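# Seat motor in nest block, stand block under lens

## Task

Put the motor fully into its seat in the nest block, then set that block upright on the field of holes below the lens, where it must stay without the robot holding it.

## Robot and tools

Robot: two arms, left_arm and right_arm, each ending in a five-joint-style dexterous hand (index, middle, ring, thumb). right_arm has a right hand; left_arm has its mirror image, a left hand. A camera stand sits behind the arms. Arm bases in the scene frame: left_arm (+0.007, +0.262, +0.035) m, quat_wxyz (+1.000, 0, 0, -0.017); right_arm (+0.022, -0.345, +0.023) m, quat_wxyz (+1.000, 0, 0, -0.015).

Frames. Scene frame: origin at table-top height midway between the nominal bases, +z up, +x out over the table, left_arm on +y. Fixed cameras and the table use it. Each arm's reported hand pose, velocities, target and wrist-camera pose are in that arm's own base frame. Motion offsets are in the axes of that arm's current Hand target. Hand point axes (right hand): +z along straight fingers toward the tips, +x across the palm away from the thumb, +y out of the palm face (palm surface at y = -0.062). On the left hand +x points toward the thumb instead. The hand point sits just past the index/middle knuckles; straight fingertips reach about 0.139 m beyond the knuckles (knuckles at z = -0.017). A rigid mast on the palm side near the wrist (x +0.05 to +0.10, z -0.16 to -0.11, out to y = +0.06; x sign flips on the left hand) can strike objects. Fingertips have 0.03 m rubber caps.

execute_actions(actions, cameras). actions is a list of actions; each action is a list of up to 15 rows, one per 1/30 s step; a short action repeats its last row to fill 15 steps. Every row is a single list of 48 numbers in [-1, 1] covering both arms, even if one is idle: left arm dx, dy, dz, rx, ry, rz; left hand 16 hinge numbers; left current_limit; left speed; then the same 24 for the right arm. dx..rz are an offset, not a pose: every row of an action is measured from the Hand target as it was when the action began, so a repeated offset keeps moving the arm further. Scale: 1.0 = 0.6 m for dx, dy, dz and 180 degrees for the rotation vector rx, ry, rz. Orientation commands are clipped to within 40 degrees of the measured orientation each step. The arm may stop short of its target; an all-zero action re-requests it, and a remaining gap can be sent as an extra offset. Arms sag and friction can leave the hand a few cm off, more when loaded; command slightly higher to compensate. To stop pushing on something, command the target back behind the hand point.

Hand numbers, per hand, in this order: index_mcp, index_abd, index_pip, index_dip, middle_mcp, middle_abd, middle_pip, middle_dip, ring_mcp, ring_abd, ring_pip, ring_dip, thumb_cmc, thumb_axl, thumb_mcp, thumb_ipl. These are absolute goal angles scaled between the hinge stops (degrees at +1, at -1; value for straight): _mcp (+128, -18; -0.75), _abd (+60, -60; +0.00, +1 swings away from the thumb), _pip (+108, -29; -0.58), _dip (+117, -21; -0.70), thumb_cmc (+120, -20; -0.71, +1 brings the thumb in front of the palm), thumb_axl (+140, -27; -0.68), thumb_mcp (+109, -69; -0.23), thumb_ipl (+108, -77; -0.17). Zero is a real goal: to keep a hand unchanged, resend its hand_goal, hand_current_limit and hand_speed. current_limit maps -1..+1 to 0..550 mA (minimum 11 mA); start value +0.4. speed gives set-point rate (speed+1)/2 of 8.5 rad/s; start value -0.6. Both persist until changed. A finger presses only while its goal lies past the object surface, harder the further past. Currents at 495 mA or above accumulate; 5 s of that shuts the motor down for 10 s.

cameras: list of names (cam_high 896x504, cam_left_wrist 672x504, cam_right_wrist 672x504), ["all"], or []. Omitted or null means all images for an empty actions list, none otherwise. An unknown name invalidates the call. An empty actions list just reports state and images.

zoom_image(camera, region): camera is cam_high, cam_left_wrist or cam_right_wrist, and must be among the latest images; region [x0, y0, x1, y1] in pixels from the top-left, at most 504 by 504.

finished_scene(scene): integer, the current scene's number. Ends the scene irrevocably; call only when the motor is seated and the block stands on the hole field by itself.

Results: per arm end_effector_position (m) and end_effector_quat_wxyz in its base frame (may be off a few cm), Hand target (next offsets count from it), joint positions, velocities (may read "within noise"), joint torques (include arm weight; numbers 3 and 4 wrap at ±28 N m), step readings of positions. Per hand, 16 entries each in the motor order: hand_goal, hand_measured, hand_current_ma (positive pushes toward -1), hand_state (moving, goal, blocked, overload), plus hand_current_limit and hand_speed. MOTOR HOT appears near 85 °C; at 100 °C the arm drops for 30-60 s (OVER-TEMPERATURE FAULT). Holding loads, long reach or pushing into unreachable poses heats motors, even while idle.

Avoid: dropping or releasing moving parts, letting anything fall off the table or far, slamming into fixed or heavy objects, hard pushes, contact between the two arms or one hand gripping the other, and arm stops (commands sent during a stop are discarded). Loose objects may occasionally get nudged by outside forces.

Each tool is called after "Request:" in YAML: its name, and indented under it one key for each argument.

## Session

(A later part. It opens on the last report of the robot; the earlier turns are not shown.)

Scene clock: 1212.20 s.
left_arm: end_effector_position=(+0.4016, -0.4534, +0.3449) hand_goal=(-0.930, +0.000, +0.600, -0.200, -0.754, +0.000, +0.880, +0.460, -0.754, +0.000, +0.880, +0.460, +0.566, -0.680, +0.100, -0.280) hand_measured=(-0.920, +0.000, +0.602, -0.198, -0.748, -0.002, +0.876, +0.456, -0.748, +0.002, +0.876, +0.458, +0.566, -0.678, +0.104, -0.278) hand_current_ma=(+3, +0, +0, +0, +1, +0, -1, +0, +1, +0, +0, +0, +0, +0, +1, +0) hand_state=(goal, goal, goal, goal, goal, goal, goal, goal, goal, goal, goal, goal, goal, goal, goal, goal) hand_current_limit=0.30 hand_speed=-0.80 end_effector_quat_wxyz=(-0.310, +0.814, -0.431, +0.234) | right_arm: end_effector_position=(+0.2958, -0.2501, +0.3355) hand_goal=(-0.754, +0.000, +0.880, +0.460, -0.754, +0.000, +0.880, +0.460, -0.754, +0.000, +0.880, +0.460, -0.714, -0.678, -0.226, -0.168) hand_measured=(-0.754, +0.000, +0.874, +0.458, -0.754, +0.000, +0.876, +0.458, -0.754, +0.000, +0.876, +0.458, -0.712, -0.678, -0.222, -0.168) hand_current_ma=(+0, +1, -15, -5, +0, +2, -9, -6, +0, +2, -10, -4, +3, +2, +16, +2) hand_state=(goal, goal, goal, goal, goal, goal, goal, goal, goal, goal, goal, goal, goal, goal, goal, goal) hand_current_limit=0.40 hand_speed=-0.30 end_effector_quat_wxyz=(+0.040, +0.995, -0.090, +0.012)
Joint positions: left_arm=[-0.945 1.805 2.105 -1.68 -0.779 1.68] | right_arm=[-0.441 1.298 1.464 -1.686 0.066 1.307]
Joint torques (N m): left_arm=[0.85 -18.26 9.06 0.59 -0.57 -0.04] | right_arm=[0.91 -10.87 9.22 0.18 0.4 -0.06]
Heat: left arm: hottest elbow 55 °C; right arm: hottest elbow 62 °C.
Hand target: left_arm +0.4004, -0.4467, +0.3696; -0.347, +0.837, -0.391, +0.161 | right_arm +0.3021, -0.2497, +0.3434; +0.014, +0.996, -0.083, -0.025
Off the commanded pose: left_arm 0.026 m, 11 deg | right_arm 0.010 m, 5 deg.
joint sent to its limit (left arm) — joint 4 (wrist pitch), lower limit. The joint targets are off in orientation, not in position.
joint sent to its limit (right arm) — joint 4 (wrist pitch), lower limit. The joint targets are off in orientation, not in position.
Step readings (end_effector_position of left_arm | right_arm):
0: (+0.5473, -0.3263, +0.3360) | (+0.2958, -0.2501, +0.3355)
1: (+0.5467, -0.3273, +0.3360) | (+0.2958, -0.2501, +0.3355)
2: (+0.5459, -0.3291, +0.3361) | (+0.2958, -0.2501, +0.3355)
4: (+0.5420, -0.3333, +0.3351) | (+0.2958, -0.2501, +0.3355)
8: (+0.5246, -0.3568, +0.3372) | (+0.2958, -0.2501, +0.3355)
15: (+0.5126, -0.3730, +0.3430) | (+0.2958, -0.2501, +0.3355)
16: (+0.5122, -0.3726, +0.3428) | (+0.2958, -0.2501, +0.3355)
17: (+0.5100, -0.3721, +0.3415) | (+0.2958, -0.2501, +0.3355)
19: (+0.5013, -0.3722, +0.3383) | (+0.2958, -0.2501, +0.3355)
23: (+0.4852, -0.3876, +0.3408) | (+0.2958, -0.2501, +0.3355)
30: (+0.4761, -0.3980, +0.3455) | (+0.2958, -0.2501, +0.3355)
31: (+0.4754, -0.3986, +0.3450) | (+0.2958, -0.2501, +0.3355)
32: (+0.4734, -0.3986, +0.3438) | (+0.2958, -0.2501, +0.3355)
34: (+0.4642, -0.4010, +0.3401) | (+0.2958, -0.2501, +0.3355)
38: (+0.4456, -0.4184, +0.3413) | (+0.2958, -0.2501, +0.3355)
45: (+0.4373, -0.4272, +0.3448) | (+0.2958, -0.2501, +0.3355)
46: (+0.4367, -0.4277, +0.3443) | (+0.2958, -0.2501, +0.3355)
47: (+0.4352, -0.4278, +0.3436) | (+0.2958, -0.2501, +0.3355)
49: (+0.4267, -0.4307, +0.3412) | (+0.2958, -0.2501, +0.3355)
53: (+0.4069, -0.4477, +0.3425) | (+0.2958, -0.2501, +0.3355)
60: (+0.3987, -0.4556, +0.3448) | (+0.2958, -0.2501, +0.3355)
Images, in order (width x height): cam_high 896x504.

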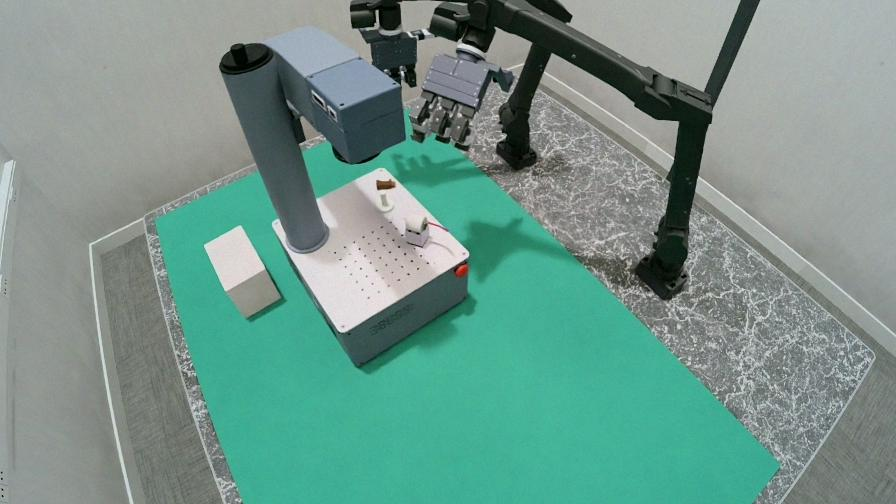

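Request:
execute_actions:
  actions:
    - [[0,0,0,0,0,0,-0.754,0,-0.576,-0.696,-0.754,0,0.88,0.46,-0.754,0,0.88,0.46,-0.714,-0.678,-0.226,-0.168,0.4,-0.5,0,0,0,0,0,0,-0.754,0,0.88,0.46,-0.754,0,0.88,0.46,-0.754,0,0.88,0.46,-0.714,-0.678,-0.226,-0.168,0.4,-0.3]]
    - [[0,0,0,0,0,0,-0.754,0,-0.576,-0.696,-0.754,0,0.88,0.46,-0.754,0,0.88,0.46,-0.714,-0.678,-0.226,-0.168,0.4,-0.5,0,0,0,0,0,0,-0.754,0,0.88,0.46,-0.754,0,0.88,0.46,-0.754,0,0.88,0.46,-0.714,-0.678,-0.226,-0.168,0.4,-0.3]]
  cameras: ["cam_high", "cam_left_wrist"]

Scene clock: 1215.30 s.
left_arm: end_effector_position=(+0.4017, -0.4535, +0.3450) hand_goal=(-0.754, +0.000, -0.576, -0.696, -0.754, +0.000, +0.880, +0.460, -0.754, +0.000, +0.880, +0.460, -0.714, -0.678, -0.226, -0.168) hand_measured=(-0.748, +0.000, -0.568, -0.692, -0.748, -0.002, +0.876, +0.456, -0.748, +0.002, +0.876, +0.458, -0.700, -0.678, -0.216, -0.170) hand_current_ma=(+1, +0, +1, +0, +1, +0, -1, +0, +1, +0, +0, +0, +5, +0, +3, +0) hand_state=(goal, goal, goal, goal, goal, goal, goal, goal, goal, goal, goal, goal, goal, goal, goal, goal) hand_current_limit=0.40 hand_speed=-0.50 end_effector_quat_wxyz=(-0.310, +0.815, -0.431, +0.235) | right_arm: end_effector_position=(+0.2958, -0.2501, +0.3355) hand_goal=(-0.754, +0.000, +0.880, +0.460, -0.754, +0.000, +0.880, +0.460, -0.754, +0.000, +0.880, +0.460, -0.714, -0.678, -0.226, -0.168) hand_measured=(-0.754, +0.000, +0.874, +0.458, -0.754, +0.000, +0.876, +0.458, -0.754, +0.000, +0.876, +0.458, -0.712, -0.678, -0.222, -0.168) hand_current_ma=(+0, +1, -15, -5, +0, +2, -9, -6, +0, +2, -10, -4, +3, +2, +16, +2) hand_state=(goal, goal, goal, goal, goal, goal, goal, goal, goal, goal, goal, goal, goal, goal, goal, goal) hand_current_limit=0.40 hand_speed=-0.30 end_effector_quat_wxyz=(+0.040, +0.995, -0.090, +0.012)
Joint positions: left_arm=[-0.945 1.805 2.105 -1.68 -0.779 1.678] | right_arm=[-0.441 1.298 1.464 -1.686 0.066 1.307]
Joint torques (N m): left_arm=[1.14 -18.32 9.13 0.64 -0.59 -0.06] | right_arm=[0.91 -10.99 9.2 0.21 0.4 -0.05]
Heat: left arm: hottest elbow 55 °C; right arm: hottest elbow 62 °C.
Hand target: left_arm +0.4004, -0.4467, +0.3696; -0.347, +0.837, -0.391, +0.161 | right_arm +0.3021, -0.2497, +0.3434; +0.014, +0.996, -0.083, -0.025
Off the commanded pose: left_arm 0.026 m, 11 deg | right_arm 0.010 m, 5 deg.
joint sent to its limit (left arm) — joint 4 (wrist pitch), lower limit. The joint targets are off in orientation, not in position.
joint sent to its limit (right arm) — joint 4 (wrist pitch), lower limit. The joint targets are off in orientation, not in position.
Step readings (end_effector_position of left_arm | right_arm):
0: (+0.4017, -0.4534, +0.3449) | (+0.2958, -0.2501, +0.3355)
1: (+0.4017, -0.4534, +0.3449) | (+0.2958, -0.2501, +0.3355)
2: (+0.4017, -0.4534, +0.3449) | (+0.2958, -0.2501, +0.3355)
4: (+0.4017, -0.4534, +0.3449) | (+0.2958, -0.2501, +0.3355)
8: (+0.4017, -0.4534, +0.3449) | (+0.2958, -0.2501, +0.3355)
15: (+0.4017, -0.4534, +0.3449) | (+0.2958, -0.2501, +0.3355)
16: (+0.4017, -0.4534, +0.3449) | (+0.2958, -0.2501, +0.3355)
17: (+0.4017, -0.4534, +0.3449) | (+0.2958, -0.2501, +0.3355)
19: (+0.4017, -0.4534, +0.3449) | (+0.2958, -0.2501, +0.3355)
23: (+0.4017, -0.4534, +0.3449) | (+0.2958, -0.2501, +0.3355)
30: (+0.4017, -0.4535, +0.3450) | (+0.2958, -0.2501, +0.3355)
Images, in order (width x height): cam_high 896x504, cam_left_wrist 672x504.

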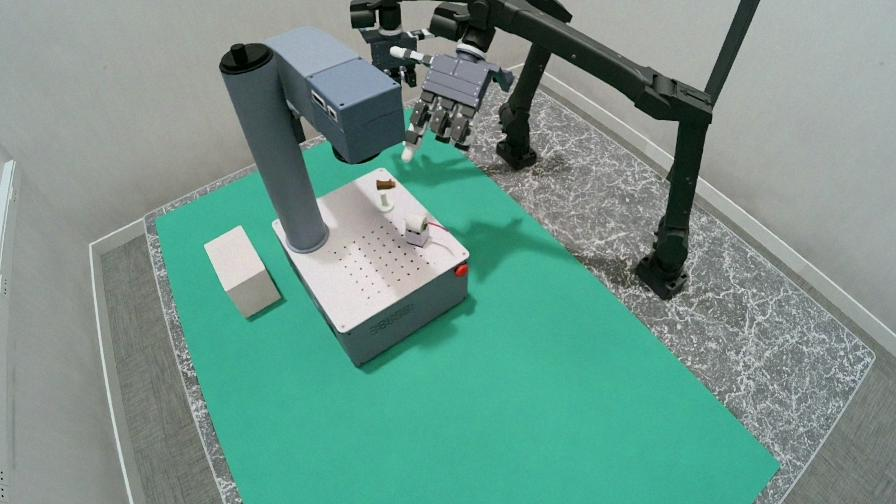

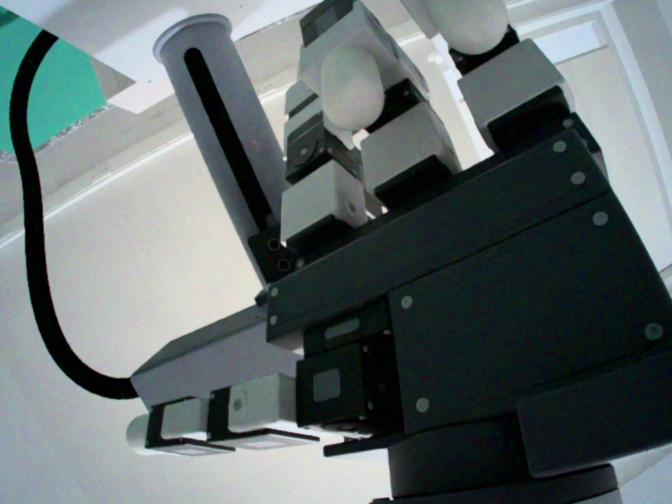

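Request:
execute_actions:
  actions:
    - [[0,0.015,0.015,0,0,0,-0.754,0,-0.576,-0.696,-0.754,0,0.88,0.46,-0.754,0,0.88,0.46,-0.714,-0.678,-0.226,-0.168,0.4,-0.5,0,0,0,0,0,0,-0.754,0,0.88,0.46,-0.754,0,0.88,0.46,-0.754,0,0.88,0.46,-0.714,-0.678,-0.226,-0.168,0.4,-0.3],[0,0.03,0.03,0,0,0,-0.754,0,-0.576,-0.696,-0.754,0,0.88,0.46,-0.754,0,0.88,0.46,-0.714,-0.678,-0.226,-0.168,0.4,-0.5,0,0,0,0,0,0,-0.754,0,0.88,0.46,-0.754,0,0.88,0.46,-0.754,0,0.88,0.46,-0.714,-0.678,-0.226,-0.168,0.4,-0.3],[0,0.05,0.05,0,0,0,-0.754,0,-0.576,-0.696,-0.754,0,0.88,0.46,-0.754,0,0.88,0.46,-0.714,-0.678,-0.226,-0.168,0.4,-0.5,0,0,0,0,0,0,-0.754,0,0.88,0.46,-0.754,0,0.88,0.46,-0.754,0,0.88,0.46,-0.714,-0.678,-0.226,-0.168,0.4,-0.3]]
    - [[0,0.025,0.025,0,0,0,-0.754,0,-0.576,-0.696,-0.754,0,0.88,0.46,-0.754,0,0.88,0.46,-0.714,-0.678,-0.226,-0.168,0.4,-0.5,0,0,0,0,0,0,-0.754,0,0.88,0.46,-0.754,0,0.88,0.46,-0.754,0,0.88,0.46,-0.714,-0.678,-0.226,-0.168,0.4,-0.3],[0,0.05,0.05,0,0,0,-0.754,0,-0.576,-0.696,-0.754,0,0.88,0.46,-0.754,0,0.88,0.46,-0.714,-0.678,-0.226,-0.168,0.4,-0.5,0,0,0,0,0,0,-0.754,0,0.88,0.46,-0.754,0,0.88,0.46,-0.754,0,0.88,0.46,-0.714,-0.678,-0.226,-0.168,0.4,-0.3]]
    - [[0,0.018,0.018,0,0,0,-0.754,0,-0.576,-0.696,-0.754,0,0.88,0.46,-0.754,0,0.88,0.46,-0.714,-0.678,-0.226,-0.168,0.4,-0.5,0,0,0,0,0,0,-0.754,0,0.88,0.46,-0.754,0,0.88,0.46,-0.754,0,0.88,0.46,-0.714,-0.678,-0.226,-0.168,0.4,-0.3],[0,0.036,0.036,0,0,0,-0.754,0,-0.576,-0.696,-0.754,0,0.88,0.46,-0.754,0,0.88,0.46,-0.714,-0.678,-0.226,-0.168,0.4,-0.5,0,0,0,0,0,0,-0.754,0,0.88,0.46,-0.754,0,0.88,0.46,-0.754,0,0.88,0.46,-0.714,-0.678,-0.226,-0.168,0.4,-0.3]]
  cameras: ["cam_high", "cam_left_wrist"]

Request:
zoom_image:
  camera: "cam_high"
  region: [370, 170, 470, 260]

Scene clock: 1221.30 s.
left_arm: end_effector_position=(+0.3980, -0.4441, +0.2522) hand_goal=(-0.754, +0.000, -0.576, -0.696, -0.754, +0.000, +0.880, +0.460, -0.754, +0.000, +0.880, +0.460, -0.714, -0.678, -0.226, -0.168) hand_measured=(-0.746, +0.000, -0.570, -0.692, -0.748, -0.002, +0.876, +0.456, -0.748, +0.002, +0.876, +0.458, -0.702, -0.678, -0.218, -0.170) hand_current_ma=(+1, +0, +1, +0, +1, +0, -1, +0, +1, +0, +0, +0, +3, +0, +2, +0) hand_state=(goal, goal, goal, goal, goal, goal, goal, goal, goal, goal, goal, goal, goal, goal, goal, goal) hand_current_limit=0.40 hand_speed=-0.50 end_effector_quat_wxyz=(-0.339, +0.833, -0.401, +0.173) | right_arm: end_effector_position=(+0.2958, -0.2501, +0.3355) hand_goal=(-0.754, +0.000, +0.880, +0.460, -0.754, +0.000, +0.880, +0.460, -0.754, +0.000, +0.880, +0.460, -0.714, -0.678, -0.226, -0.168) hand_measured=(-0.754, +0.000, +0.874, +0.458, -0.754, +0.000, +0.876, +0.458, -0.754, +0.000, +0.876, +0.458, -0.712, -0.678, -0.222, -0.168) hand_current_ma=(+0, +1, -15, -5, +0, +2, -9, -6, +0, +2, -10, -4, +3, +2, +16, +2) hand_state=(goal, goal, goal, goal, goal, goal, goal, goal, goal, goal, goal, goal, goal, goal, goal, goal) hand_current_limit=0.40 hand_speed=-0.30 end_effector_quat_wxyz=(+0.040, +0.995, -0.090, +0.012)
Joint positions: left_arm=[-0.945 1.848 1.935 -1.68 -0.78 1.514] | right_arm=[-0.441 1.298 1.464 -1.686 0.066 1.307]
Joint torques (N m): left_arm=[0.73 -15.97 9.25 0.25 -0.59 -0.07] | right_arm=[0.85 -10.93 9.21 0.18 0.4 -0.06]
Heat: left arm: hottest elbow 55 °C; right arm: hottest elbow 62 °C.
Hand target: left_arm +0.4003, -0.4466, +0.2542; -0.347, +0.837, -0.391, +0.161 | right_arm +0.3021, -0.2497, +0.3434; +0.014, +0.996, -0.083, -0.025
Off the commanded pose: left_arm 0.004 m, 2 deg | right_arm 0.010 m, 5 deg.
joint sent to its limit (left arm) — joint 4 (wrist pitch), lower limit. The joint targets still meet the commanded pose.
joint sent to its limit (right arm) — joint 4 (wrist pitch), lower limit. The joint targets are off in orientation, not in position.
Step readings (end_effector_position of left_arm | right_arm):
0: (+0.4017, -0.4535, +0.3450) | (+0.2958, -0.2501, +0.3355)
1: (+0.4017, -0.4534, +0.3442) | (+0.2958, -0.2501, +0.3355)
2: (+0.4014, -0.4527, +0.3424) | (+0.2958, -0.2501, +0.3355)
4: (+0.3998, -0.4496, +0.3339) | (+0.2958, -0.2501, +0.3355)
8: (+0.3968, -0.4461, +0.3166) | (+0.2958, -0.2501, +0.3355)
15: (+0.3972, -0.4466, +0.3153) | (+0.2958, -0.2501, +0.3355)
16: (+0.3973, -0.4466, +0.3146) | (+0.2958, -0.2501, +0.3355)
17: (+0.3974, -0.4461, +0.3122) | (+0.2958, -0.2501, +0.3355)
19: (+0.3967, -0.4440, +0.3036) | (+0.2958, -0.2501, +0.3355)
23: (+0.3961, -0.4434, +0.2844) | (+0.2958, -0.2501, +0.3355)
30: (+0.3974, -0.4451, +0.2783) | (+0.2958, -0.2501, +0.3355)
31: (+0.3974, -0.4450, +0.2777) | (+0.2958, -0.2501, +0.3355)
32: (+0.3973, -0.4446, +0.2758) | (+0.2958, -0.2501, +0.3355)
34: (+0.3968, -0.4432, +0.2704) | (+0.2958, -0.2501, +0.3355)
38: (+0.3969, -0.4429, +0.2579) | (+0.2958, -0.2501, +0.3355)
45: (+0.3979, -0.4440, +0.2522) | (+0.2958, -0.2501, +0.3355)
Images, in order (width x height): cam_high 896x504, cam_left_wrist 672x504.

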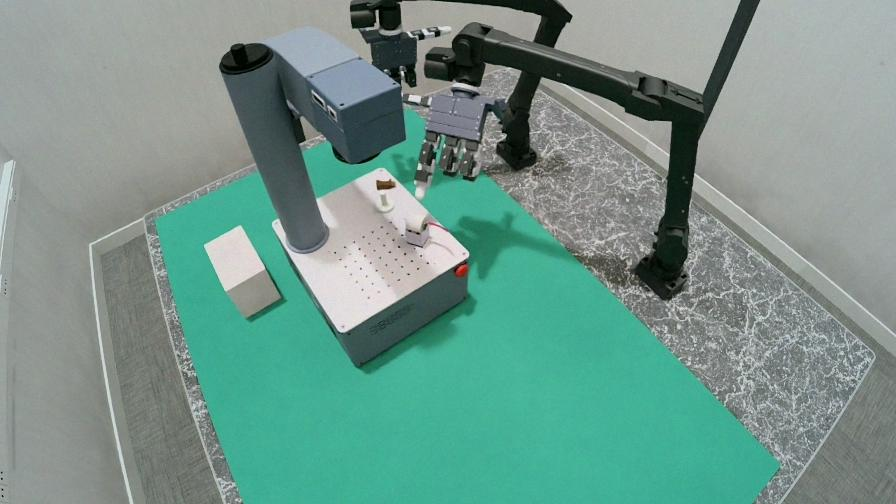

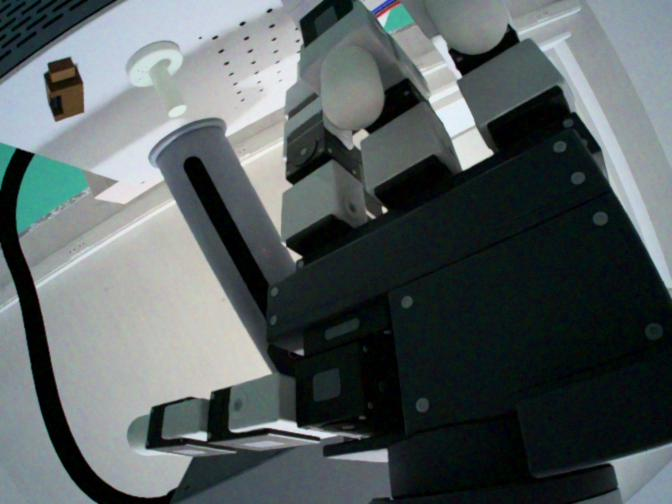

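Scaled by 5.040 from the camera's 896x504 image, which has a finer 1280x720 frame.

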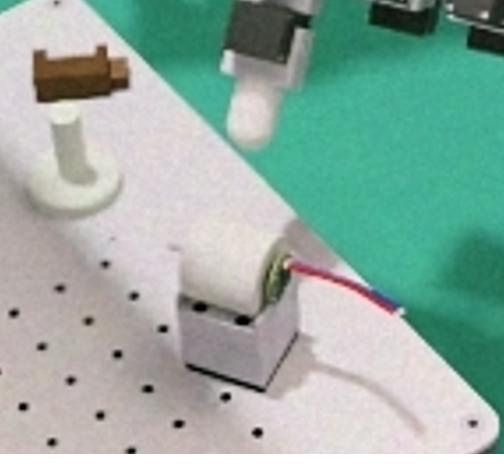

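Request:
execute_actions:
  actions:
    - [[-0.0155,0.0035,0.0177,0,0,0,-0.754,0,-0.576,-0.696,-0.754,0,0.88,0.46,-0.754,0,0.88,0.46,-0.714,-0.678,-0.226,-0.168,0.4,-0.5,0,0,0,0,0,0,-0.754,0,0.88,0.46,-0.754,0,0.88,0.46,-0.754,0,0.88,0.46,-0.714,-0.678,-0.226,-0.168,0.4,-0.3],[-0.031,0.007,0.0355,0,0,0,-0.754,0,-0.576,-0.696,-0.754,0,0.88,0.46,-0.754,0,0.88,0.46,-0.714,-0.678,-0.226,-0.168,0.4,-0.5,0,0,0,0,0,0,-0.754,0,0.88,0.46,-0.754,0,0.88,0.46,-0.754,0,0.88,0.46,-0.714,-0.678,-0.226,-0.168,0.4,-0.3],[-0.0465,0.0105,0.0532,0,0,0,-0.754,0,-0.576,-0.696,-0.754,0,0.88,0.46,-0.754,0,0.88,0.46,-0.714,-0.678,-0.226,-0.168,0.4,-0.5,0,0,0,0,0,0,-0.754,0,0.88,0.46,-0.754,0,0.88,0.46,-0.754,0,0.88,0.46,-0.714,-0.678,-0.226,-0.168,0.4,-0.3]]
  cameras: ["cam_high"]

Request:
zoom_image:
  camera: "cam_high"
  region: [380, 180, 460, 260]

Scene clock: 1227.93 s.
left_arm: end_effector_position=(+0.3913, -0.4083, +0.2037) hand_goal=(-0.754, +0.000, -0.576, -0.696, -0.754, +0.000, +0.880, +0.460, -0.754, +0.000, +0.880, +0.460, -0.714, -0.678, -0.226, -0.168) hand_measured=(-0.746, +0.000, -0.570, -0.692, -0.748, -0.002, +0.876, +0.456, -0.748, +0.002, +0.876, +0.458, -0.704, -0.678, -0.220, -0.170) hand_current_ma=(+2, +0, +1, +0, +1, +0, -1, +0, +1, +0, +0, +0, +3, +0, +2, +0) hand_state=(goal, goal, goal, goal, goal, goal, goal, goal, goal, goal, goal, goal, goal, goal, goal, goal) hand_current_limit=0.40 hand_speed=-0.50 end_effector_quat_wxyz=(-0.359, +0.832, -0.401, +0.135) | right_arm: end_effector_position=(+0.2958, -0.2501, +0.3355) hand_goal=(-0.754, +0.000, +0.880, +0.460, -0.754, +0.000, +0.880, +0.460, -0.754, +0.000, +0.880, +0.460, -0.714, -0.678, -0.226, -0.168) hand_measured=(-0.754, +0.000, +0.874, +0.458, -0.754, +0.000, +0.876, +0.458, -0.754, +0.000, +0.876, +0.458, -0.712, -0.678, -0.222, -0.168) hand_current_ma=(+0, +1, -15, -5, +0, +2, -9, -6, +0, +2, -10, -4, +3, +2, +16, +2) hand_state=(goal, goal, goal, goal, goal, goal, goal, goal, goal, goal, goal, goal, goal, goal, goal, goal) hand_current_limit=0.40 hand_speed=-0.30 end_effector_quat_wxyz=(+0.040, +0.995, -0.090, +0.012)
Joint positions: left_arm=[-0.918 1.818 1.766 -1.626 -0.783 1.507] | right_arm=[-0.441 1.298 1.464 -1.686 0.066 1.307]
Joint torques (N m): left_arm=[0.67 -17.79 9.85 0.62 -0.65 0.04] | right_arm=[0.91 -10.87 9.2 0.2 0.4 -0.05]
Heat: left arm: hottest elbow 54 °C; right arm: hottest elbow 62 °C.
Hand target: left_arm +0.3961, -0.4137, +0.2273; -0.347, +0.837, -0.391, +0.161 | right_arm +0.3021, -0.2497, +0.3434; +0.014, +0.996, -0.083, -0.025
Off the commanded pose: left_arm 0.025 m, 4 deg | right_arm 0.010 m, 5 deg.
joint sent to its limit (right arm) — joint 4 (wrist pitch), lower limit. The joint targets are off in orientation, not in position.
Step readings (end_effector_position of left_arm | right_arm):
0: (+0.3980, -0.4441, +0.2522) | (+0.2958, -0.2501, +0.3355)
1: (+0.3977, -0.4435, +0.2508) | (+0.2958, -0.2501, +0.3355)
2: (+0.3974, -0.4408, +0.2479) | (+0.2958, -0.2501, +0.3355)
4: (+0.3931, -0.4307, +0.2332) | (+0.2958, -0.2501, +0.3355)
8: (+0.3871, -0.4108, +0.2059) | (+0.2958, -0.2501, +0.3355)
15: (+0.3912, -0.4081, +0.2037) | (+0.2958, -0.2501, +0.3355)
Images, in order (width x height): cam_high 896x504.

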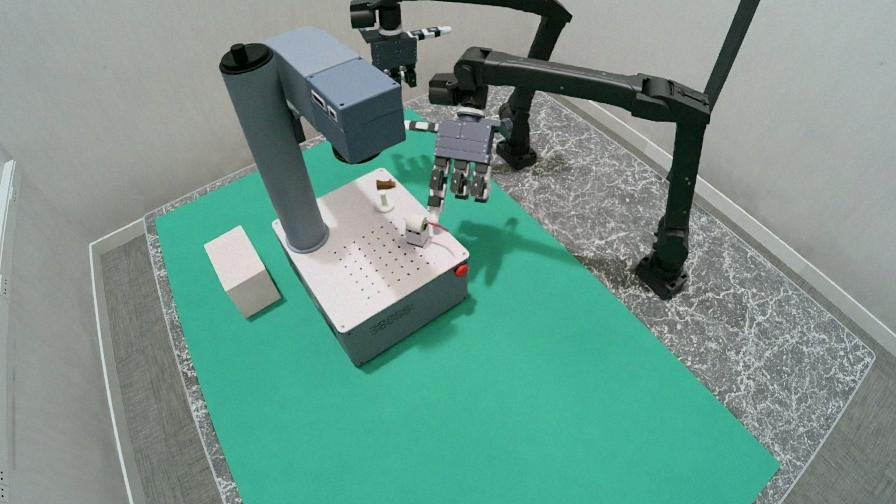

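Scaled by 6.300 from the camera's 896x504 image, which has a finer 1280x720 frame.

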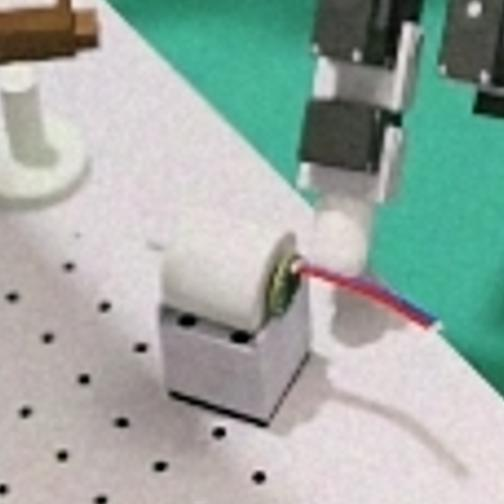

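Request:
execute_actions:
  actions:
    - [[0.008,-0.004,-0.0055,0,0,0,-0.754,0,-0.576,-0.696,-0.754,0,0.88,0.46,-0.754,0,0.88,0.46,-0.714,-0.678,-0.226,-0.168,0.4,-0.5,0,0,0,0,0,0,-0.754,0,0.88,0.46,-0.754,0,0.88,0.46,-0.754,0,0.88,0.46,-0.714,-0.678,-0.226,-0.168,0.4,-0.3],[0.0155,-0.008,-0.011,0,0,0,-0.754,0,-0.576,-0.696,-0.754,0,0.88,0.46,-0.754,0,0.88,0.46,-0.714,-0.678,-0.226,-0.168,0.4,-0.5,0,0,0,0,0,0,-0.754,0,0.88,0.46,-0.754,0,0.88,0.46,-0.754,0,0.88,0.46,-0.714,-0.678,-0.226,-0.168,0.4,-0.3]]
  cameras: ["cam_high"]

Request:
zoom_image:
  camera: "cam_high"
  region: [380, 180, 460, 260]

Scene clock: 1232.30 s.
left_arm: end_effector_position=(+0.3944, -0.4123, +0.2137) hand_goal=(-0.754, +0.000, -0.576, -0.696, -0.754, +0.000, +0.880, +0.460, -0.754, +0.000, +0.880, +0.460, -0.714, -0.678, -0.226, -0.168) hand_measured=(-0.746, +0.000, -0.570, -0.692, -0.748, -0.002, +0.876, +0.456, -0.748, +0.002, +0.876, +0.458, -0.704, -0.678, -0.220, -0.170) hand_current_ma=(+2, +0, +1, +0, +1, +0, -1, +0, +1, +0, +0, +0, +3, +0, +2, +0) hand_state=(goal, goal, goal, goal, goal, goal, goal, goal, goal, goal, goal, goal, goal, goal, goal, goal) hand_current_limit=0.40 hand_speed=-0.50 end_effector_quat_wxyz=(-0.356, +0.833, -0.398, +0.143) | right_arm: end_effector_position=(+0.2958, -0.2501, +0.3355) hand_goal=(-0.754, +0.000, +0.880, +0.460, -0.754, +0.000, +0.880, +0.460, -0.754, +0.000, +0.880, +0.460, -0.714, -0.678, -0.226, -0.168) hand_measured=(-0.754, +0.000, +0.874, +0.458, -0.754, +0.000, +0.876, +0.458, -0.754, +0.000, +0.876, +0.458, -0.712, -0.678, -0.222, -0.168) hand_current_ma=(+0, +1, -15, -5, +0, +2, -9, -6, +0, +2, -10, -4, +3, +2, +16, +2) hand_state=(goal, goal, goal, goal, goal, goal, goal, goal, goal, goal, goal, goal, goal, goal, goal, goal) hand_current_limit=0.40 hand_speed=-0.30 end_effector_quat_wxyz=(+0.040, +0.995, -0.090, +0.012)
Joint positions: left_arm=[-0.918 1.818 1.791 -1.634 -0.783 1.507] | right_arm=[-0.441 1.298 1.464 -1.686 0.066 1.307]
Joint torques (N m): left_arm=[0.67 -16.03 12.23 -0.16 -0.65 0.01] | right_arm=[0.85 -10.99 9.2 0.2 0.4 -0.06]
Heat: left arm: hottest elbow 54 °C; right arm: hottest elbow 62 °C.
Hand target: left_arm +0.4011, -0.4216, +0.2353; -0.347, +0.837, -0.391, +0.161 | right_arm +0.3021, -0.2497, +0.3434; +0.014, +0.996, -0.083, -0.025
Off the commanded pose: left_arm 0.025 m, 3 deg | right_arm 0.010 m, 5 deg.
joint sent to its limit (right arm) — joint 4 (wrist pitch), lower limit. The joint targets are off in orientation, not in position.
Step readings (end_effector_position of left_arm | right_arm):
0: (+0.3913, -0.4083, +0.2037) | (+0.2958, -0.2501, +0.3355)
1: (+0.3913, -0.4083, +0.2037) | (+0.2958, -0.2501, +0.3355)
2: (+0.3914, -0.4084, +0.2043) | (+0.2958, -0.2501, +0.3355)
4: (+0.3919, -0.4090, +0.2066) | (+0.2958, -0.2501, +0.3355)
8: (+0.3942, -0.4120, +0.2127) | (+0.2958, -0.2501, +0.3355)
15: (+0.3944, -0.4123, +0.2137) | (+0.2958, -0.2501, +0.3355)
Images, in order (width x height): cam_high 896x504.

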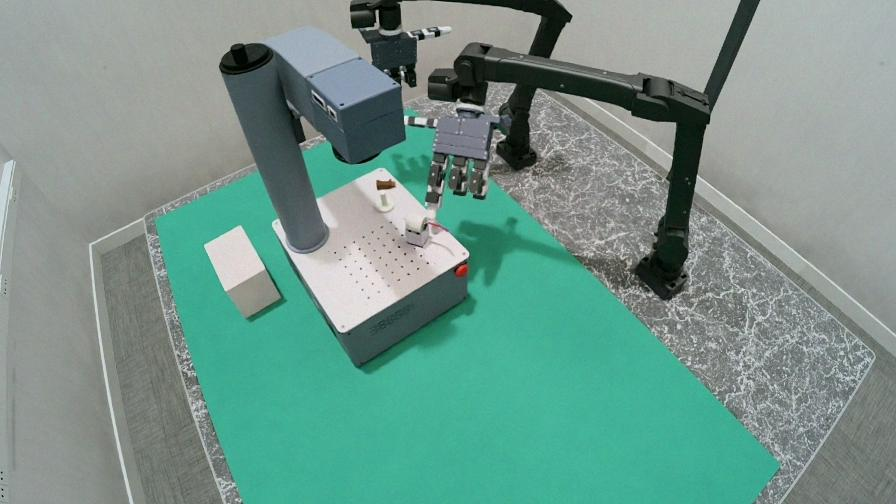

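Scaled by 6.300 from the camera's 896x504 image, which has a finer 1280x720 frame.

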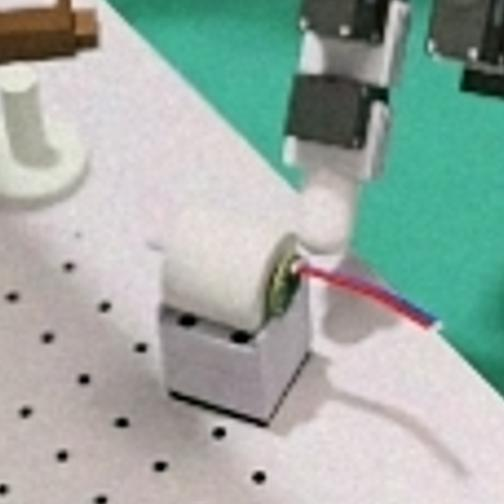

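Request:
execute_actions:
  actions:
    - [[0.001,-0.0075,0.0075,0,0,0,-0.754,0,-0.576,-0.696,-0.754,0,0.88,0.46,-0.754,0,0.88,0.46,-0.714,-0.678,-0.226,-0.168,0.4,-0.5,0,0,0,0,0,0,-0.754,0,0.88,0.46,-0.754,0,0.88,0.46,-0.754,0,0.88,0.46,-0.714,-0.678,-0.226,-0.168,0.4,-0.3],[0.002,-0.0155,0.0155,0,0,0,-0.754,0,-0.576,-0.696,-0.754,0,0.88,0.46,-0.754,0,0.88,0.46,-0.714,-0.678,-0.226,-0.168,0.4,-0.5,0,0,0,0,0,0,-0.754,0,0.88,0.46,-0.754,0,0.88,0.46,-0.754,0,0.88,0.46,-0.714,-0.678,-0.226,-0.168,0.4,-0.3],[0.0035,-0.0235,0.0235,0,0,0,-0.754,0,-0.576,-0.696,-0.754,0,0.88,0.46,-0.754,0,0.88,0.46,-0.714,-0.678,-0.226,-0.168,0.4,-0.5,0,0,0,0,0,0,-0.754,0,0.88,0.46,-0.754,0,0.88,0.46,-0.754,0,0.88,0.46,-0.714,-0.678,-0.226,-0.168,0.4,-0.3]]
  cameras: ["cam_high"]

Request:
zoom_image:
  camera: "cam_high"
  region: [380, 180, 460, 260]

Scene clock: 1237.70 s.
left_arm: end_effector_position=(+0.4036, -0.4018, +0.2133) hand_goal=(-0.754, +0.000, -0.576, -0.696, -0.754, +0.000, +0.880, +0.460, -0.754, +0.000, +0.880, +0.460, -0.714, -0.678, -0.226, -0.168) hand_measured=(-0.736, +0.010, -0.570, -0.692, -0.748, -0.002, +0.876, +0.456, -0.748, +0.002, +0.876, +0.458, -0.704, -0.678, -0.220, -0.170) hand_current_ma=(+8, +2, +1, +0, +1, +0, -1, +0, +1, +0, +0, +0, +3, +0, +2, +0) hand_state=(goal, goal, goal, goal, goal, goal, goal, goal, goal, goal, goal, goal, goal, goal, goal, goal) hand_current_limit=0.40 hand_speed=-0.50 end_effector_quat_wxyz=(-0.358, +0.831, -0.403, +0.135) | right_arm: end_effector_position=(+0.2958, -0.2501, +0.3355) hand_goal=(-0.754, +0.000, +0.880, +0.460, -0.754, +0.000, +0.880, +0.460, -0.754, +0.000, +0.880, +0.460, -0.714, -0.678, -0.226, -0.168) hand_measured=(-0.754, +0.000, +0.874, +0.458, -0.754, +0.000, +0.876, +0.458, -0.754, +0.000, +0.876, +0.458, -0.712, -0.678, -0.222, -0.168) hand_current_ma=(+0, +1, -15, -5, +0, +2, -9, -6, +0, +2, -10, -4, +3, +2, +16, +2) hand_state=(goal, goal, goal, goal, goal, goal, goal, goal, goal, goal, goal, goal, goal, goal, goal, goal) hand_current_limit=0.40 hand_speed=-0.30 end_effector_quat_wxyz=(+0.040, +0.995, -0.090, +0.012)
Joint positions: left_arm=[-0.892 1.818 1.791 -1.624 -0.783 1.548] | right_arm=[-0.441 1.298 1.464 -1.686 0.066 1.307]
Joint torques (N m): left_arm=[1.26 -16.38 11.95 0.79 -0.71 0.1] | right_arm=[0.97 -10.93 9.21 0.21 0.39 -0.05]
Heat: left arm: hottest elbow 55 °C; right arm: hottest elbow 62 °C.
Hand target: left_arm +0.4177, -0.4104, +0.2353; -0.347, +0.837, -0.391, +0.161 | right_arm +0.3021, -0.2497, +0.3434; +0.014, +0.996, -0.083, -0.025
Off the commanded pose: left_arm 0.028 m, 4 deg | right_arm 0.010 m, 5 deg.
joint sent to its limit (right arm) — joint 4 (wrist pitch), lower limit. The joint targets are off in orientation, not in position.
Step readings (end_effector_position of left_arm | right_arm):
0: (+0.3944, -0.4123, +0.2137) | (+0.2958, -0.2501, +0.3355)
1: (+0.3945, -0.4121, +0.2137) | (+0.2958, -0.2501, +0.3355)
2: (+0.3952, -0.4110, +0.2136) | (+0.2958, -0.2501, +0.3355)
4: (+0.3971, -0.4092, +0.2135) | (+0.2958, -0.2501, +0.3355)
8: (+0.4036, -0.4032, +0.2134) | (+0.2958, -0.2501, +0.3355)
15: (+0.4037, -0.4019, +0.2133) | (+0.2958, -0.2501, +0.3355)
Images, in order (width x height): cam_high 896x504.

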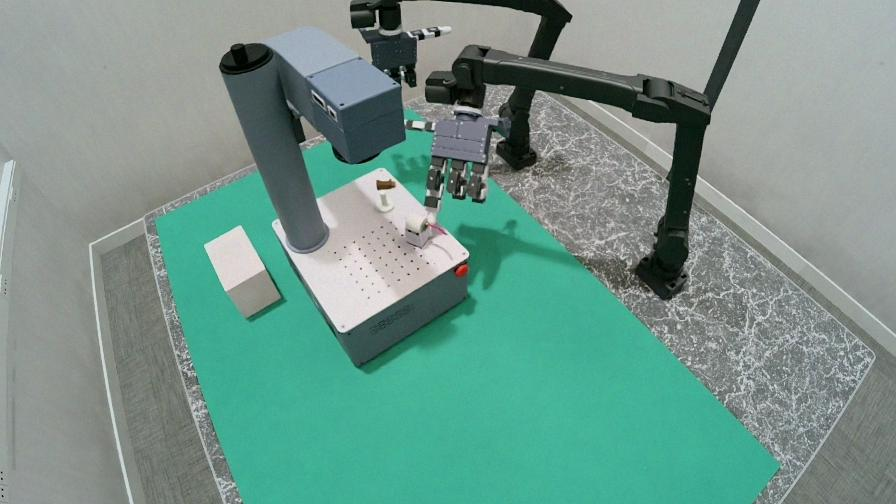

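Scaled by 6.300 from the camera's 896x504 image, which has a finer 1280x720 frame.

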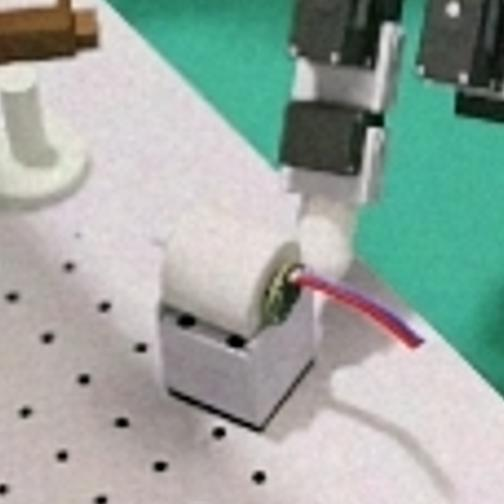

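Request:
zoom_image:
  camera: "cam_high"
  region: [400, 205, 445, 255]

Request:
execute_actions:
  actions: []
  cameras: ["cam_left_wrist"]

Scaled by 10.080 from the camera's 896x504 image, which has a finer 1280x720 frame.

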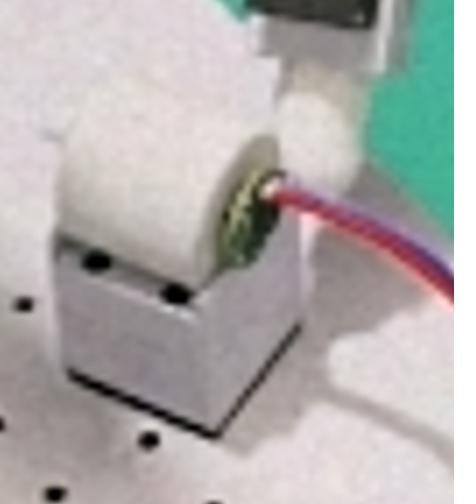

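Scene clock: 1240.63 s.
left_arm: end_effector_position=(+0.4036, -0.4018, +0.2133) hand_goal=(-0.754, +0.000, -0.576, -0.696, -0.754, +0.000, +0.880, +0.460, -0.754, +0.000, +0.880, +0.460, -0.714, -0.678, -0.226, -0.168) hand_measured=(-0.736, +0.010, -0.570, -0.692, -0.748, -0.002, +0.876, +0.456, -0.748, +0.002, +0.876, +0.458, -0.704, -0.678, -0.220, -0.170) hand_current_ma=(+8, +2, +1, +0, +1, +0, -1, +0, +1, +0, +0, +0, +3, +0, +2, +0) hand_state=(goal, goal, goal, goal, goal, goal, goal, goal, goal, goal, goal, goal, goal, goal, goal, goal) hand_current_limit=0.40 hand_speed=-0.50 end_effector_quat_wxyz=(-0.358, +0.831, -0.403, +0.135) | right_arm: end_effector_position=(+0.2958, -0.2501, +0.3355) hand_goal=(-0.754, +0.000, +0.880, +0.460, -0.754, +0.000, +0.880, +0.460, -0.754, +0.000, +0.880, +0.460, -0.714, -0.678, -0.226, -0.168) hand_measured=(-0.754, +0.000, +0.874, +0.458, -0.754, +0.000, +0.876, +0.458, -0.754, +0.000, +0.876, +0.458, -0.712, -0.678, -0.222, -0.168) hand_current_ma=(+0, +1, -15, -5, +0, +2, -9, -6, +0, +2, -10, -4, +3, +2, +16, +2) hand_state=(goal, goal, goal, goal, goal, goal, goal, goal, goal, goal, goal, goal, goal, goal, goal, goal) hand_current_limit=0.40 hand_speed=-0.30 end_effector_quat_wxyz=(+0.040, +0.995, -0.090, +0.012)
Joint positions: left_arm=[-0.892 1.818 1.791 -1.624 -0.783 1.549] | right_arm=[-0.441 1.298 1.464 -1.686 0.066 1.307]
Joint velocities: within noise
Joint torques (N m): left_arm=[1.14 -16.38 11.93 0.76 -0.71 0.09] | right_arm=[0.91 -10.87 9.21 0.17 0.39 -0.05]
Heat: left arm: hottest elbow 56 °C; right arm: hottest elbow 62 °C.
Hand target: left_arm +0.4177, -0.4104, +0.2353; -0.347, +0.837, -0.391, +0.161 | right_arm +0.3021, -0.2497, +0.3434; +0.014, +0.996, -0.083, -0.025
Off the commanded pose: left_arm 0.028 m, 4 deg | right_arm 0.010 m, 5 deg.
Images, in order (width x height): cam_left_wrist 672x504.

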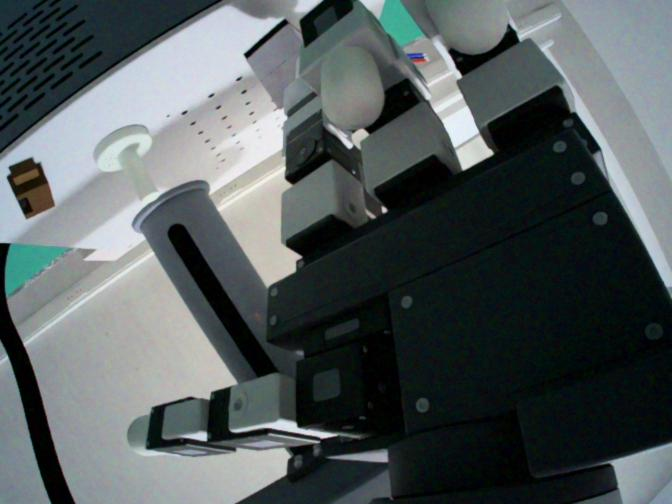

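Request:
execute_actions:
  actions:
    - [[-0.002,0.0155,-0.0155,0,0,0,-0.754,0,-0.576,-0.696,-0.754,0,0.88,0.46,-0.754,0,0.88,0.46,-0.714,-0.678,-0.226,-0.168,0.4,-0.5,0,0,0,0,0,0,-0.754,0,0.88,0.46,-0.754,0,0.88,0.46,-0.754,0,0.88,0.46,-0.714,-0.678,-0.226,-0.168,0.4,-0.3],[-0.004,0.029,-0.029,0,0,0,-0.754,0,-0.576,-0.696,-0.754,0,0.88,0.46,-0.754,0,0.88,0.46,-0.714,-0.678,-0.226,-0.168,0.4,-0.5,0,0,0,0,0,0,-0.754,0,0.88,0.46,-0.754,0,0.88,0.46,-0.754,0,0.88,0.46,-0.714,-0.678,-0.226,-0.168,0.4,-0.3]]
  cameras: ["cam_high"]

Request:
zoom_image:
  camera: "cam_high"
  region: [395, 195, 445, 255]

Scene clock: 1249.77 s.
left_arm: end_effector_position=(+0.3889, -0.4149, +0.2137) hand_goal=(-0.754, +0.000, -0.576, -0.696, -0.754, +0.000, +0.880, +0.460, -0.754, +0.000, +0.880, +0.460, -0.714, -0.678, -0.226, -0.168) hand_measured=(-0.736, +0.002, -0.570, -0.692, -0.748, -0.002, +0.876, +0.456, -0.748, +0.002, +0.876, +0.458, -0.704, -0.678, -0.220, -0.170) hand_current_ma=(+7, +0, +1, +0, +1, +0, -1, +0, +1, +0, +0, +0, +3, +0, +2, +0) hand_state=(goal, goal, goal, goal, goal, goal, goal, goal, goal, goal, goal, goal, goal, goal, goal, goal) hand_current_limit=0.40 hand_speed=-0.50 end_effector_quat_wxyz=(-0.356, +0.831, -0.402, +0.142) | right_arm: end_effector_position=(+0.2958, -0.2501, +0.3355) hand_goal=(-0.754, +0.000, +0.880, +0.460, -0.754, +0.000, +0.880, +0.460, -0.754, +0.000, +0.880, +0.460, -0.714, -0.678, -0.226, -0.168) hand_measured=(-0.754, +0.000, +0.874, +0.458, -0.754, +0.000, +0.876, +0.458, -0.754, +0.000, +0.876, +0.458, -0.712, -0.678, -0.222, -0.168) hand_current_ma=(+0, +1, -15, -5, +0, +2, -9, -6, +0, +2, -10, -4, +3, +2, +16, +2) hand_state=(goal, goal, goal, goal, goal, goal, goal, goal, goal, goal, goal, goal, goal, goal, goal, goal) hand_current_limit=0.40 hand_speed=-0.30 end_effector_quat_wxyz=(+0.040, +0.995, -0.090, +0.012)
Joint positions: left_arm=[-0.929 1.818 1.791 -1.643 -0.783 1.503] | right_arm=[-0.441 1.298 1.464 -1.686 0.066 1.307]
Joint torques (N m): left_arm=[0.67 -15.97 12.31 -0.23 -0.62 -0.04] | right_arm=[0.91 -10.87 9.21 0.21 0.4 -0.06]
Heat: left arm: hottest elbow 57 °C; right arm: hottest elbow 62 °C.
Hand target: left_arm +0.3973, -0.4243, +0.2353; -0.347, +0.837, -0.391, +0.161 | right_arm +0.3021, -0.2497, +0.3434; +0.014, +0.996, -0.083, -0.025
Off the commanded pose: left_arm 0.025 m, 3 deg | right_arm 0.010 m, 5 deg.
joint sent to its limit (right arm) — joint 4 (wrist pitch), lower limit. The joint targets are off in orientation, not in position.
Step readings (end_effector_position of left_arm | right_arm):
0: (+0.4036, -0.4018, +0.2133) | (+0.2958, -0.2501, +0.3355)
1: (+0.4034, -0.4022, +0.2133) | (+0.2958, -0.2501, +0.3355)
2: (+0.4013, -0.4041, +0.2133) | (+0.2958, -0.2501, +0.3355)
4: (+0.3983, -0.4056, +0.2134) | (+0.2958, -0.2501, +0.3355)
8: (+0.3918, -0.4113, +0.2136) | (+0.2958, -0.2501, +0.3355)
15: (+0.3888, -0.4148, +0.2137) | (+0.2958, -0.2501, +0.3355)
Images, in order (width x height): cam_high 896x504.

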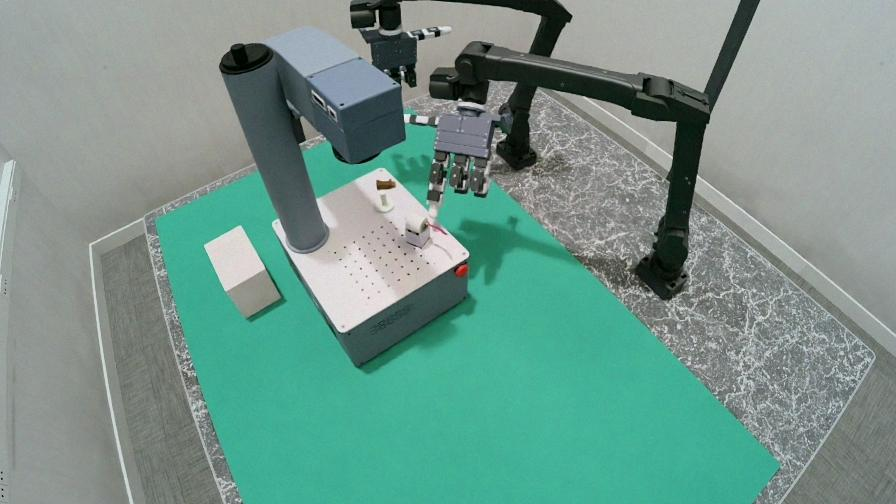

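Scaled by 8.400 from the camera's 896x504 image, which has a finer 1280x720 frame.

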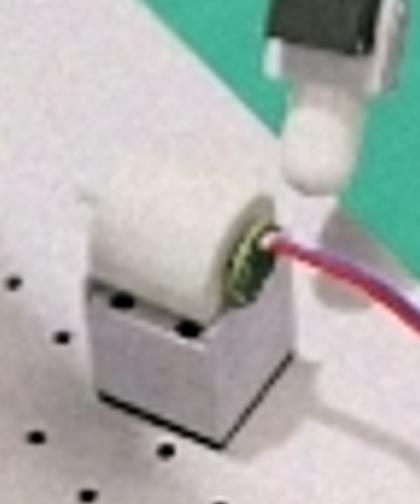

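Request:
execute_actions:
  actions:
    - [[0.005,0.008,0.006,0,0,0,-0.754,0,-0.576,-0.696,-0.754,0,0.88,0.46,-0.754,0,0.88,0.46,-0.714,-0.678,-0.226,-0.168,0.4,-0.5,0,0,0,0,0,0,-0.754,0,0.88,0.46,-0.754,0,0.88,0.46,-0.754,0,0.88,0.46,-0.714,-0.678,-0.226,-0.168,0.4,-0.3],[0.0095,0.0165,0.0125,0,0,0,-0.754,0,-0.576,-0.696,-0.754,0,0.88,0.46,-0.754,0,0.88,0.46,-0.714,-0.678,-0.226,-0.168,0.4,-0.5,0,0,0,0,0,0,-0.754,0,0.88,0.46,-0.754,0,0.88,0.46,-0.754,0,0.88,0.46,-0.714,-0.678,-0.226,-0.168,0.4,-0.3]]
  cameras: ["cam_high"]

Request:
zoom_image:
  camera: "cam_high"
  region: [395, 195, 445, 255]

Scene clock: 1254.77 s.
left_arm: end_effector_position=(+0.3892, -0.4152, +0.2131) hand_goal=(-0.754, +0.000, -0.576, -0.696, -0.754, +0.000, +0.880, +0.460, -0.754, +0.000, +0.880, +0.460, -0.714, -0.678, -0.226, -0.168) hand_measured=(-0.736, +0.002, -0.570, -0.692, -0.748, -0.002, +0.876, +0.456, -0.748, +0.002, +0.876, +0.458, -0.704, -0.678, -0.220, -0.170) hand_current_ma=(+7, +0, +1, +0, +1, +0, -1, +0, +1, +0, +0, +0, +3, +0, +2, +0) hand_state=(goal, goal, goal, goal, goal, goal, goal, goal, goal, goal, goal, goal, goal, goal, goal, goal) hand_current_limit=0.40 hand_speed=-0.50 end_effector_quat_wxyz=(-0.356, +0.832, -0.401, +0.142) | right_arm: end_effector_position=(+0.2958, -0.2501, +0.3355) hand_goal=(-0.754, +0.000, +0.880, +0.460, -0.754, +0.000, +0.880, +0.460, -0.754, +0.000, +0.880, +0.460, -0.714, -0.678, -0.226, -0.168) hand_measured=(-0.754, +0.000, +0.874, +0.458, -0.754, +0.000, +0.876, +0.458, -0.754, +0.000, +0.876, +0.458, -0.712, -0.678, -0.222, -0.168) hand_current_ma=(+0, +1, -15, -5, +0, +2, -9, -6, +0, +2, -10, -4, +3, +2, +16, +2) hand_state=(goal, goal, goal, goal, goal, goal, goal, goal, goal, goal, goal, goal, goal, goal, goal, goal) hand_current_limit=0.40 hand_speed=-0.30 end_effector_quat_wxyz=(+0.040, +0.995, -0.090, +0.012)
Joint positions: left_arm=[-0.929 1.819 1.791 -1.643 -0.783 1.499] | right_arm=[-0.441 1.298 1.464 -1.686 0.066 1.307]
Joint torques (N m): left_arm=[0.56 -14.8 11.82 0.58 -0.62 -0.06] | right_arm=[0.91 -10.93 9.2 0.18 0.4 -0.06]
Heat: left arm: hottest elbow 57 °C; right arm: hottest elbow 62 °C.
Hand target: left_arm +0.3997, -0.4298, +0.2230; -0.347, +0.837, -0.391, +0.161 | right_arm +0.3021, -0.2497, +0.3434; +0.014, +0.996, -0.083, -0.025
Off the commanded pose: left_arm 0.020 m, 3 deg | right_arm 0.010 m, 5 deg.
joint sent to its limit (right arm) — joint 4 (wrist pitch), lower limit. The joint targets are off in orientation, not in position.
Step readings (end_effector_position of left_arm | right_arm):
0: (+0.3889, -0.4149, +0.2137) | (+0.2958, -0.2501, +0.3355)
1: (+0.3889, -0.4149, +0.2137) | (+0.2958, -0.2501, +0.3355)
2: (+0.3890, -0.4150, +0.2135) | (+0.2958, -0.2501, +0.3355)
4: (+0.3891, -0.4150, +0.2135) | (+0.2958, -0.2501, +0.3355)
8: (+0.3892, -0.4152, +0.2131) | (+0.2958, -0.2501, +0.3355)
15: (+0.3892, -0.4152, +0.2131) | (+0.2958, -0.2501, +0.3355)
Images, in order (width x height): cam_high 896x504.

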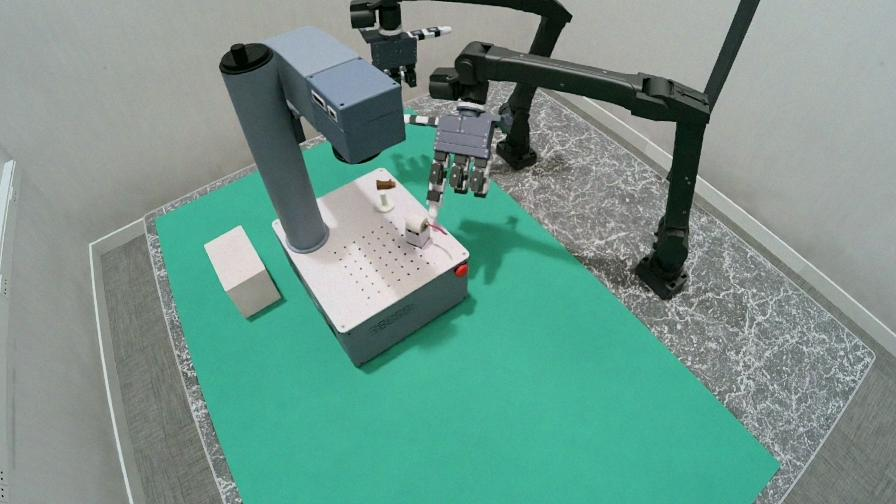

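Scaled by 8.400 from the camera's 896x504 image, which has a finer 1280x720 frame.

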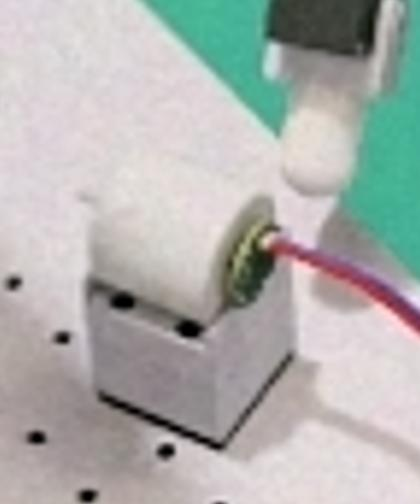

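Request:
execute_actions:
  actions:
    - [[0,0.007,0.007,0,0,0,-0.754,0,-0.576,-0.696,-0.754,0,0.88,0.46,-0.754,0,0.88,0.46,-0.714,-0.678,-0.226,-0.168,0.4,-0.5,0,0,0,0,0,0,-0.754,0,0.88,0.46,-0.754,0,0.88,0.46,-0.754,0,0.88,0.46,-0.714,-0.678,-0.226,-0.168,0.4,-0.3],[0,0.014,0.014,0,0,0,-0.754,0,-0.576,-0.696,-0.754,0,0.88,0.46,-0.754,0,0.88,0.46,-0.714,-0.678,-0.226,-0.168,0.4,-0.5,0,0,0,0,0,0,-0.754,0,0.88,0.46,-0.754,0,0.88,0.46,-0.754,0,0.88,0.46,-0.714,-0.678,-0.226,-0.168,0.4,-0.3]]
  cameras: ["cam_high"]

Request:
zoom_image:
  camera: "cam_high"
  region: [395, 195, 445, 255]

Scene clock: 1257.07 s.
left_arm: end_effector_position=(+0.3937, -0.4211, +0.2116) hand_goal=(-0.754, +0.000, -0.576, -0.696, -0.754, +0.000, +0.880, +0.460, -0.754, +0.000, +0.880, +0.460, -0.714, -0.678, -0.226, -0.168) hand_measured=(-0.736, +0.002, -0.570, -0.692, -0.748, -0.002, +0.876, +0.456, -0.748, +0.002, +0.876, +0.458, -0.704, -0.678, -0.220, -0.170) hand_current_ma=(+7, +0, +1, +0, +1, +0, -1, +0, +1, +0, +0, +0, +3, +0, +2, +0) hand_state=(goal, goal, goal, goal, goal, goal, goal, goal, goal, goal, goal, goal, goal, goal, goal, goal) hand_current_limit=0.40 hand_speed=-0.50 end_effector_quat_wxyz=(-0.351, +0.835, -0.396, +0.152) | right_arm: end_effector_position=(+0.2958, -0.2501, +0.3355) hand_goal=(-0.754, +0.000, +0.880, +0.460, -0.754, +0.000, +0.880, +0.460, -0.754, +0.000, +0.880, +0.460, -0.714, -0.678, -0.226, -0.168) hand_measured=(-0.754, +0.000, +0.874, +0.458, -0.754, +0.000, +0.876, +0.458, -0.754, +0.000, +0.876, +0.458, -0.712, -0.678, -0.222, -0.168) hand_current_ma=(+0, +1, -15, -5, +0, +2, -9, -6, +0, +2, -10, -4, +3, +2, +16, +2) hand_state=(goal, goal, goal, goal, goal, goal, goal, goal, goal, goal, goal, goal, goal, goal, goal, goal) hand_current_limit=0.40 hand_speed=-0.30 end_effector_quat_wxyz=(+0.040, +0.995, -0.090, +0.012)
Joint positions: left_arm=[-0.929 1.822 1.791 -1.616 -0.783 1.498] | right_arm=[-0.441 1.298 1.464 -1.686 0.066 1.307]
Joint torques (N m): left_arm=[0.62 -14.97 9.74 0.73 -0.63 -0.05] | right_arm=[0.85 -10.99 9.2 0.2 0.4 -0.06]
Heat: left arm: hottest elbow 57 °C; right arm: hottest elbow 62 °C.
Hand target: left_arm +0.3997, -0.4298, +0.2111; -0.347, +0.837, -0.391, +0.161 | right_arm +0.3021, -0.2497, +0.3434; +0.014, +0.996, -0.083, -0.025
Off the commanded pose: left_arm 0.011 m, 1 deg | right_arm 0.010 m, 5 deg.
joint sent to its limit (right arm) — joint 4 (wrist pitch), lower limit. The joint targets are off in orientation, not in position.
Step readings (end_effector_position of left_arm | right_arm):
0: (+0.3892, -0.4152, +0.2131) | (+0.2958, -0.2501, +0.3355)
1: (+0.3894, -0.4155, +0.2129) | (+0.2958, -0.2501, +0.3355)
2: (+0.3903, -0.4166, +0.2129) | (+0.2958, -0.2501, +0.3355)
4: (+0.3923, -0.4193, +0.2130) | (+0.2958, -0.2501, +0.3355)
8: (+0.3935, -0.4210, +0.2123) | (+0.2958, -0.2501, +0.3355)
15: (+0.3937, -0.4211, +0.2116) | (+0.2958, -0.2501, +0.3355)
Images, in order (width x height): cam_high 896x504.

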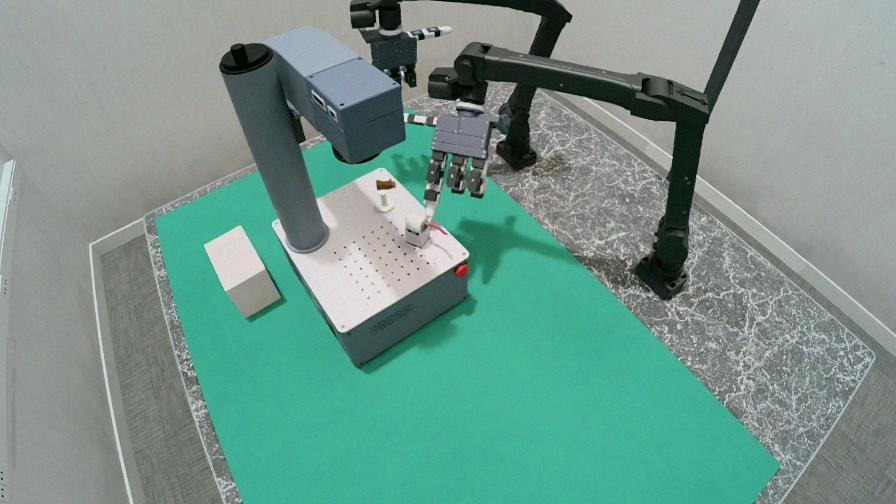

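Scaled by 8.400 from the camera's 896x504 image, which has a finer 1280x720 frame.

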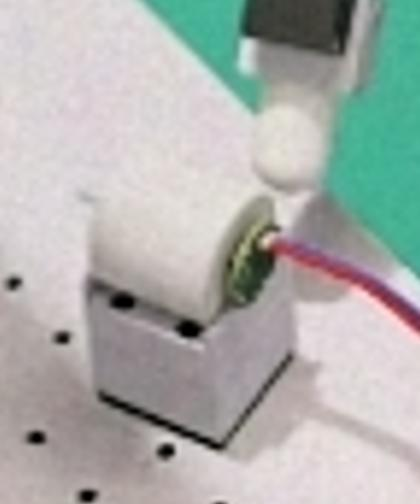

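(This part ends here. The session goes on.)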